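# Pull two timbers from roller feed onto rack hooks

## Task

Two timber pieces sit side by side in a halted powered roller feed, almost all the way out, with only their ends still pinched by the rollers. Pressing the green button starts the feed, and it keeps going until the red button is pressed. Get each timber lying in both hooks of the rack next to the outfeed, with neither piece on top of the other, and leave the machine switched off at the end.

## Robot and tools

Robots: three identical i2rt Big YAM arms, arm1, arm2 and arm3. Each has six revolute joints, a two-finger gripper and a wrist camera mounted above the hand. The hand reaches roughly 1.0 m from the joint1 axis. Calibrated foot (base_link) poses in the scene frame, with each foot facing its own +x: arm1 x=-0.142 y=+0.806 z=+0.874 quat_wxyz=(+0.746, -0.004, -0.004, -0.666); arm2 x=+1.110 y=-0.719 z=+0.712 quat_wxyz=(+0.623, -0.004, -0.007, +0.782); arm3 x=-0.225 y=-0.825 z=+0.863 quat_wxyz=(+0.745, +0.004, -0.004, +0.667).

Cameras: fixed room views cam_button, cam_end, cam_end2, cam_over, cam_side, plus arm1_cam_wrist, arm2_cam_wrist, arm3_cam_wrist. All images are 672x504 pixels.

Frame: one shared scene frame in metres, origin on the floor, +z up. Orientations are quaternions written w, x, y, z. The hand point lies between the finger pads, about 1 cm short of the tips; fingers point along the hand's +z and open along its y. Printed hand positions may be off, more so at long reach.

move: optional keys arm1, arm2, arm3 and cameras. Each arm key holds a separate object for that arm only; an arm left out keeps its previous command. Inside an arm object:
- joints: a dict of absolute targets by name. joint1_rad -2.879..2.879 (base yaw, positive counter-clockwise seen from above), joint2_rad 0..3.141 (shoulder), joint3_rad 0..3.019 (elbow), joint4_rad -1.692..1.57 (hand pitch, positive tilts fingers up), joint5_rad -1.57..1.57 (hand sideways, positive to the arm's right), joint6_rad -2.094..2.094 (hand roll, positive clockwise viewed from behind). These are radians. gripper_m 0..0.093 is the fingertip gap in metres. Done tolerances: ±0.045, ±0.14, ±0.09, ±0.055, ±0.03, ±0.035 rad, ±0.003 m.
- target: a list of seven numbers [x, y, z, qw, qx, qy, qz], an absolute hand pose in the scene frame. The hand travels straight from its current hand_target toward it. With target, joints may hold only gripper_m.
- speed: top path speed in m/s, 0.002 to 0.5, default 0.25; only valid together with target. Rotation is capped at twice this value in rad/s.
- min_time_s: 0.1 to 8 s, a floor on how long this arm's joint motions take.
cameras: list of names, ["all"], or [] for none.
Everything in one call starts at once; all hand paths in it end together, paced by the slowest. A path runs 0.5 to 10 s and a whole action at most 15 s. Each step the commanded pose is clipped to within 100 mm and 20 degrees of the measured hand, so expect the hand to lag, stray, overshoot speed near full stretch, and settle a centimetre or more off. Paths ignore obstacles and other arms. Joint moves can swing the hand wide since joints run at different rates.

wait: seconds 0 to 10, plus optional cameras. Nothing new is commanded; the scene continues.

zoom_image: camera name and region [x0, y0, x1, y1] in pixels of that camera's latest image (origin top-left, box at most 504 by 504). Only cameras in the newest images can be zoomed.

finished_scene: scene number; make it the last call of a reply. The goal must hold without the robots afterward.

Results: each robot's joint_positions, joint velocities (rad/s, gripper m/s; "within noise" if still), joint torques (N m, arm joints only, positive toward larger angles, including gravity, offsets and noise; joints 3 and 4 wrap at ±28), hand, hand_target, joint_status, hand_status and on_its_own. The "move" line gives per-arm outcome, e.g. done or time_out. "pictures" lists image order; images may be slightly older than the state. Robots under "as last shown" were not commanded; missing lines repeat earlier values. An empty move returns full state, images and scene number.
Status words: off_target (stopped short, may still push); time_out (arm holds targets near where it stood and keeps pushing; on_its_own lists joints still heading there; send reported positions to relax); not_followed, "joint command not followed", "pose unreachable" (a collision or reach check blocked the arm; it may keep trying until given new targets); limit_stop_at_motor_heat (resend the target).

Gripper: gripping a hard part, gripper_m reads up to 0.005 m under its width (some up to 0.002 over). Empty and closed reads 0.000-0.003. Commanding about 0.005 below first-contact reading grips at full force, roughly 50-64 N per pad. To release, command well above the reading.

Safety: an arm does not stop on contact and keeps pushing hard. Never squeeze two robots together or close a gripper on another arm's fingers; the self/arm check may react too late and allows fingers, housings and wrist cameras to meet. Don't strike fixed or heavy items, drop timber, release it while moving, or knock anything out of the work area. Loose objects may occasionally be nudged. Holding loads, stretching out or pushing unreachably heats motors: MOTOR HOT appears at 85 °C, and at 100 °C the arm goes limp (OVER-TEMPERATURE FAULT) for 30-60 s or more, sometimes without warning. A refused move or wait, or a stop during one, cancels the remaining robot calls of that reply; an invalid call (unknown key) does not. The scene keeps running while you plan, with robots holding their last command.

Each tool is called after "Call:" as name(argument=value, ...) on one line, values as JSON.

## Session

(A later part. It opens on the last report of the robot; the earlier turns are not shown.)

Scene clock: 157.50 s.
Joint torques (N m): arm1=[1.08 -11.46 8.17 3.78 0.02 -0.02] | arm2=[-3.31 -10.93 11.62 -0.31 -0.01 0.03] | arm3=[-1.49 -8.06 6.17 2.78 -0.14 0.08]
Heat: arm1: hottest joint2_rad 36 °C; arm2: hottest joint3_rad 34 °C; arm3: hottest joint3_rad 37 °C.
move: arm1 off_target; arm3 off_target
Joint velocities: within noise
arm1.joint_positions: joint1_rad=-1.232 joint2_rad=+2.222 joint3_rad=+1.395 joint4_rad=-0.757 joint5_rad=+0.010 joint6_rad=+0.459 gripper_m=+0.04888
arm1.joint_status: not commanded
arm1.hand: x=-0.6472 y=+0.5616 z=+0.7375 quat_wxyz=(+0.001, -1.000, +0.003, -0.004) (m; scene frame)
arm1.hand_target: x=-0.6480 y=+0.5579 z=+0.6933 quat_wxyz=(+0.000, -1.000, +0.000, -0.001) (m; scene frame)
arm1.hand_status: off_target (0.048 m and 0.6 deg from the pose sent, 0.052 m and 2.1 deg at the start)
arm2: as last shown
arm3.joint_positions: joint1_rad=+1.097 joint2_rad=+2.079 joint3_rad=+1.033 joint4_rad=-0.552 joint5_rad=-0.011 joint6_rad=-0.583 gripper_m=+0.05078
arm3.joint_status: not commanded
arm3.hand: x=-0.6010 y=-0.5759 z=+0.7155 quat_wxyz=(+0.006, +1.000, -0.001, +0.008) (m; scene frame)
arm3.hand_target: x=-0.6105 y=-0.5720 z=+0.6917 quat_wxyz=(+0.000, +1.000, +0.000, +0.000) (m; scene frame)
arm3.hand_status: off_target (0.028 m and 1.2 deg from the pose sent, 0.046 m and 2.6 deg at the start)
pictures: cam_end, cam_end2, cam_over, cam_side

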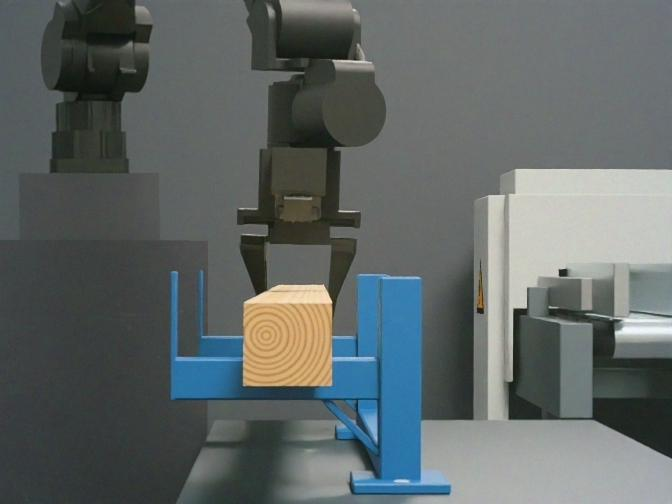

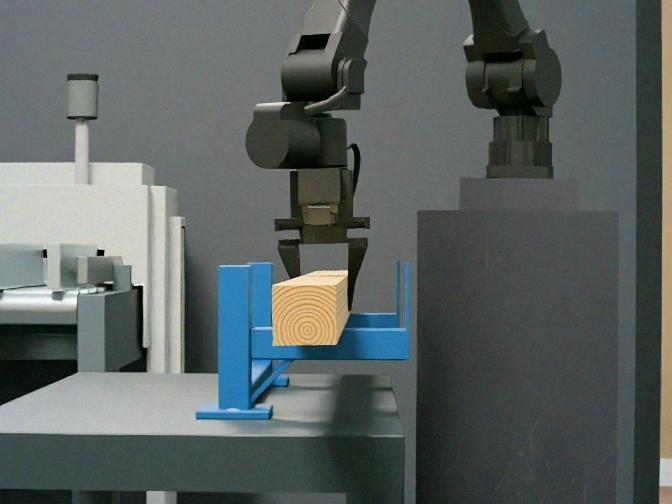

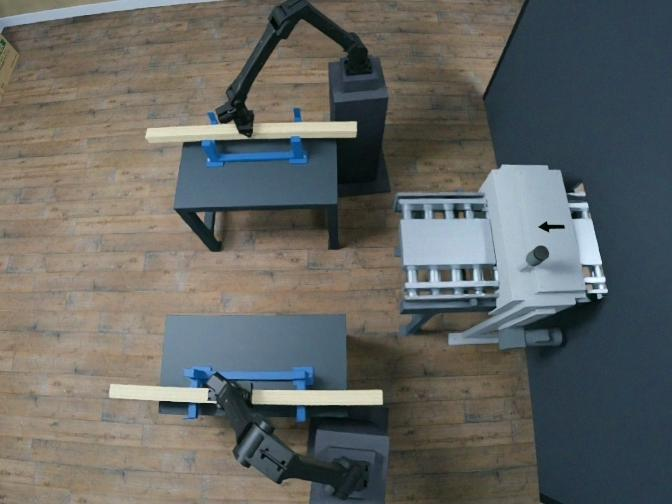

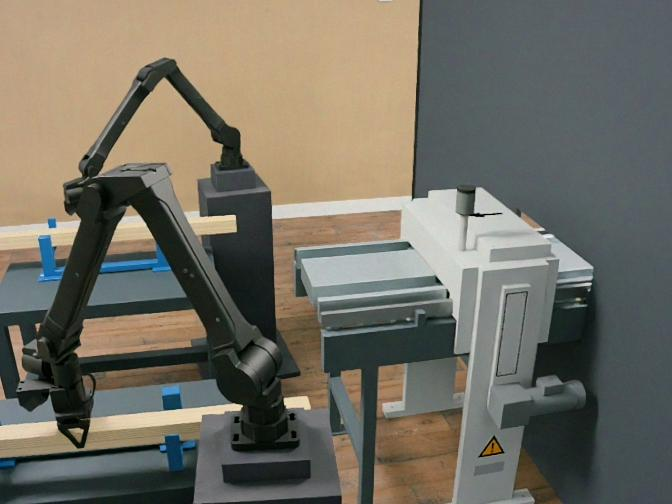

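Call:
move(arm1={"joints": {"gripper_m": 0.085}}, arm3={"joints": {"gripper_m": 0.085}})

Call:
move(arm1={"target": [-0.648, 0.557, 0.88, 0, 1, 0, 0], "speed": 0.2}, arm3={"target": [-0.61, -0.572, 0.88, 0, 1, 0, 0]}, cameras=["cam_end","cam_end2","cam_over","cam_button"])

Scene clock: 169.50 s.
Joint torques (N m): arm1=[1.03 -17.14 7.04 0.54 0.02 -0.01] | arm2=[-3.31 -10.99 11.62 -0.31 -0.01 0.03] | arm3=[-1.49 -12.51 5.29 0.96 -0.14 0.08]
Heat: arm1: hottest joint2_rad 33 °C; arm2: hottest joint3_rad 35 °C; arm3: hottest joint3_rad 36 °C.
move: arm1 done; arm3 done
Joint velocities: within noise
arm1.joint_positions: joint1_rad=-1.232 joint2_rad=+2.294 joint3_rad=+1.402 joint4_rad=-0.683 joint5_rad=+0.010 joint6_rad=+0.459 gripper_m=+0.08494
arm1.joint_status: all done
arm1.hand: x=-0.6482 y=+0.5606 z=+0.7004 quat_wxyz=(-0.001, -1.000, +0.003, +0.000) (m; scene frame)
arm1.hand_target: x=-0.6480 y=+0.5579 z=+0.6933 quat_wxyz=(+0.000, -1.000, +0.000, -0.001) (m; scene frame)
arm1.hand_status: not commanded
arm2: as last shown
arm3.joint_positions: joint1_rad=+1.097 joint2_rad=+2.135 joint3_rad=+1.040 joint4_rad=-0.501 joint5_rad=-0.011 joint6_rad=-0.583 gripper_m=+0.08495
arm3.joint_status: all done
arm3.hand: x=-0.6014 y=-0.5754 z=+0.6924 quat_wxyz=(+0.005, +1.000, -0.001, +0.008) (m; scene frame)
arm3.hand_target: x=-0.6105 y=-0.5720 z=+0.6916 quat_wxyz=(+0.000, +1.000, +0.000, +0.000) (m; scene frame)
arm3.hand_status: not commanded
pictures: none

Scene clock: 171.27 s.
Joint torques (N m): arm1=[1.61 -17.2 11.59 -0.23 0.02 0.03] | arm2=[-3.31 -10.93 11.62 -0.31 -0.01 0.03] | arm3=[-1.96 -11.4 9.28 0.21 -0.14 0.02]
Heat: arm1: hottest joint2_rad 33 °C; arm2: hottest joint3_rad 35 °C; arm3: hottest joint3_rad 36 °C.
move: arm1 off_target; arm3 off_target
Joint velocities: within noise
arm1.joint_positions: joint1_rad=-1.231 joint2_rad=+1.989 joint3_rad=+1.411 joint4_rad=-1.024 joint5_rad=+0.010 joint6_rad=+0.459 gripper_m=+0.08494
arm1.joint_status: not commanded
arm1.hand: x=-0.6374 y=+0.5677 z=+0.8684 quat_wxyz=(+0.005, -1.000, +0.003, -0.012) (m; scene frame)
arm1.hand_target: x=-0.6475 y=+0.5572 z=+0.8801 quat_wxyz=(+0.000, -1.000, +0.000, +0.000) (m; scene frame)
arm1.hand_status: off_target (0.019 m and 1.6 deg from the pose sent, 0.180 m and 0.4 deg at the start)
arm2: as last shown
arm3.joint_positions: joint1_rad=+1.097 joint2_rad=+1.750 joint3_rad=+1.073 joint4_rad=-0.926 joint5_rad=-0.011 joint6_rad=-0.583 gripper_m=+0.08496
arm3.joint_status: not commanded
arm3.hand: x=-0.5976 y=-0.5801 z=+0.8696 quat_wxyz=(+0.007, +1.000, -0.001, +0.011) (m; scene frame)
arm3.hand_target: x=-0.6098 y=-0.5722 z=+0.8802 quat_wxyz=(+0.000, +1.000, +0.000, +0.000) (m; scene frame)
arm3.hand_status: off_target (0.018 m and 1.4 deg from the pose sent, 0.188 m and 1.1 deg at the start)
pictures: cam_button, cam_end, cam_end2, cam_over

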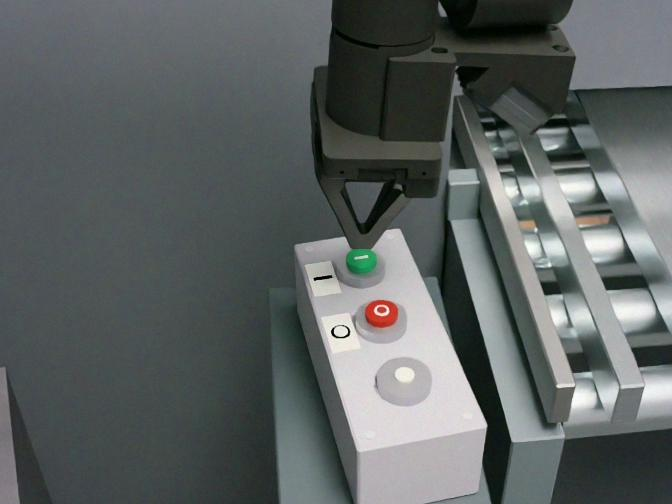

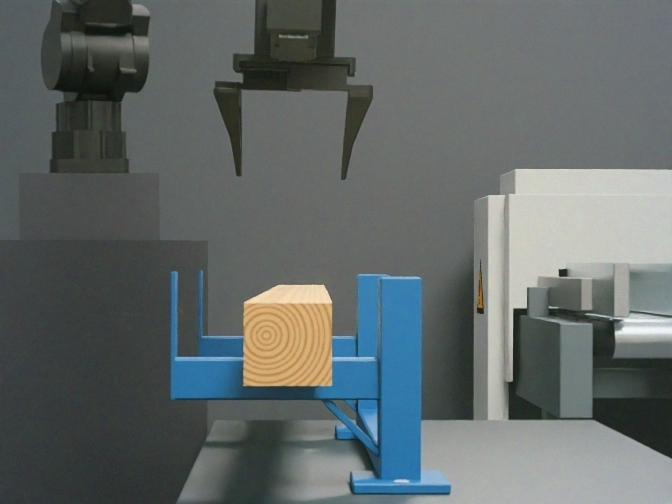

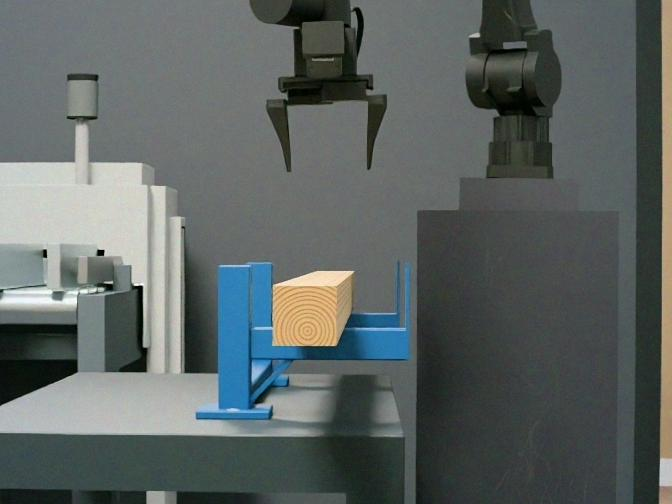

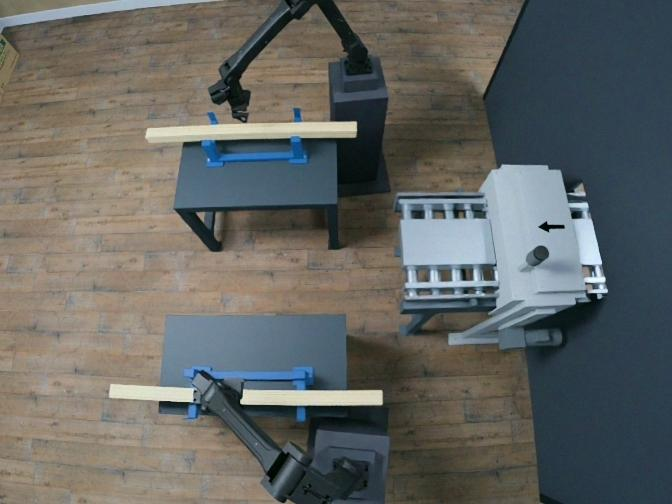

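Call:
finished_scene(scene=2)

The scene is finished: the task was done.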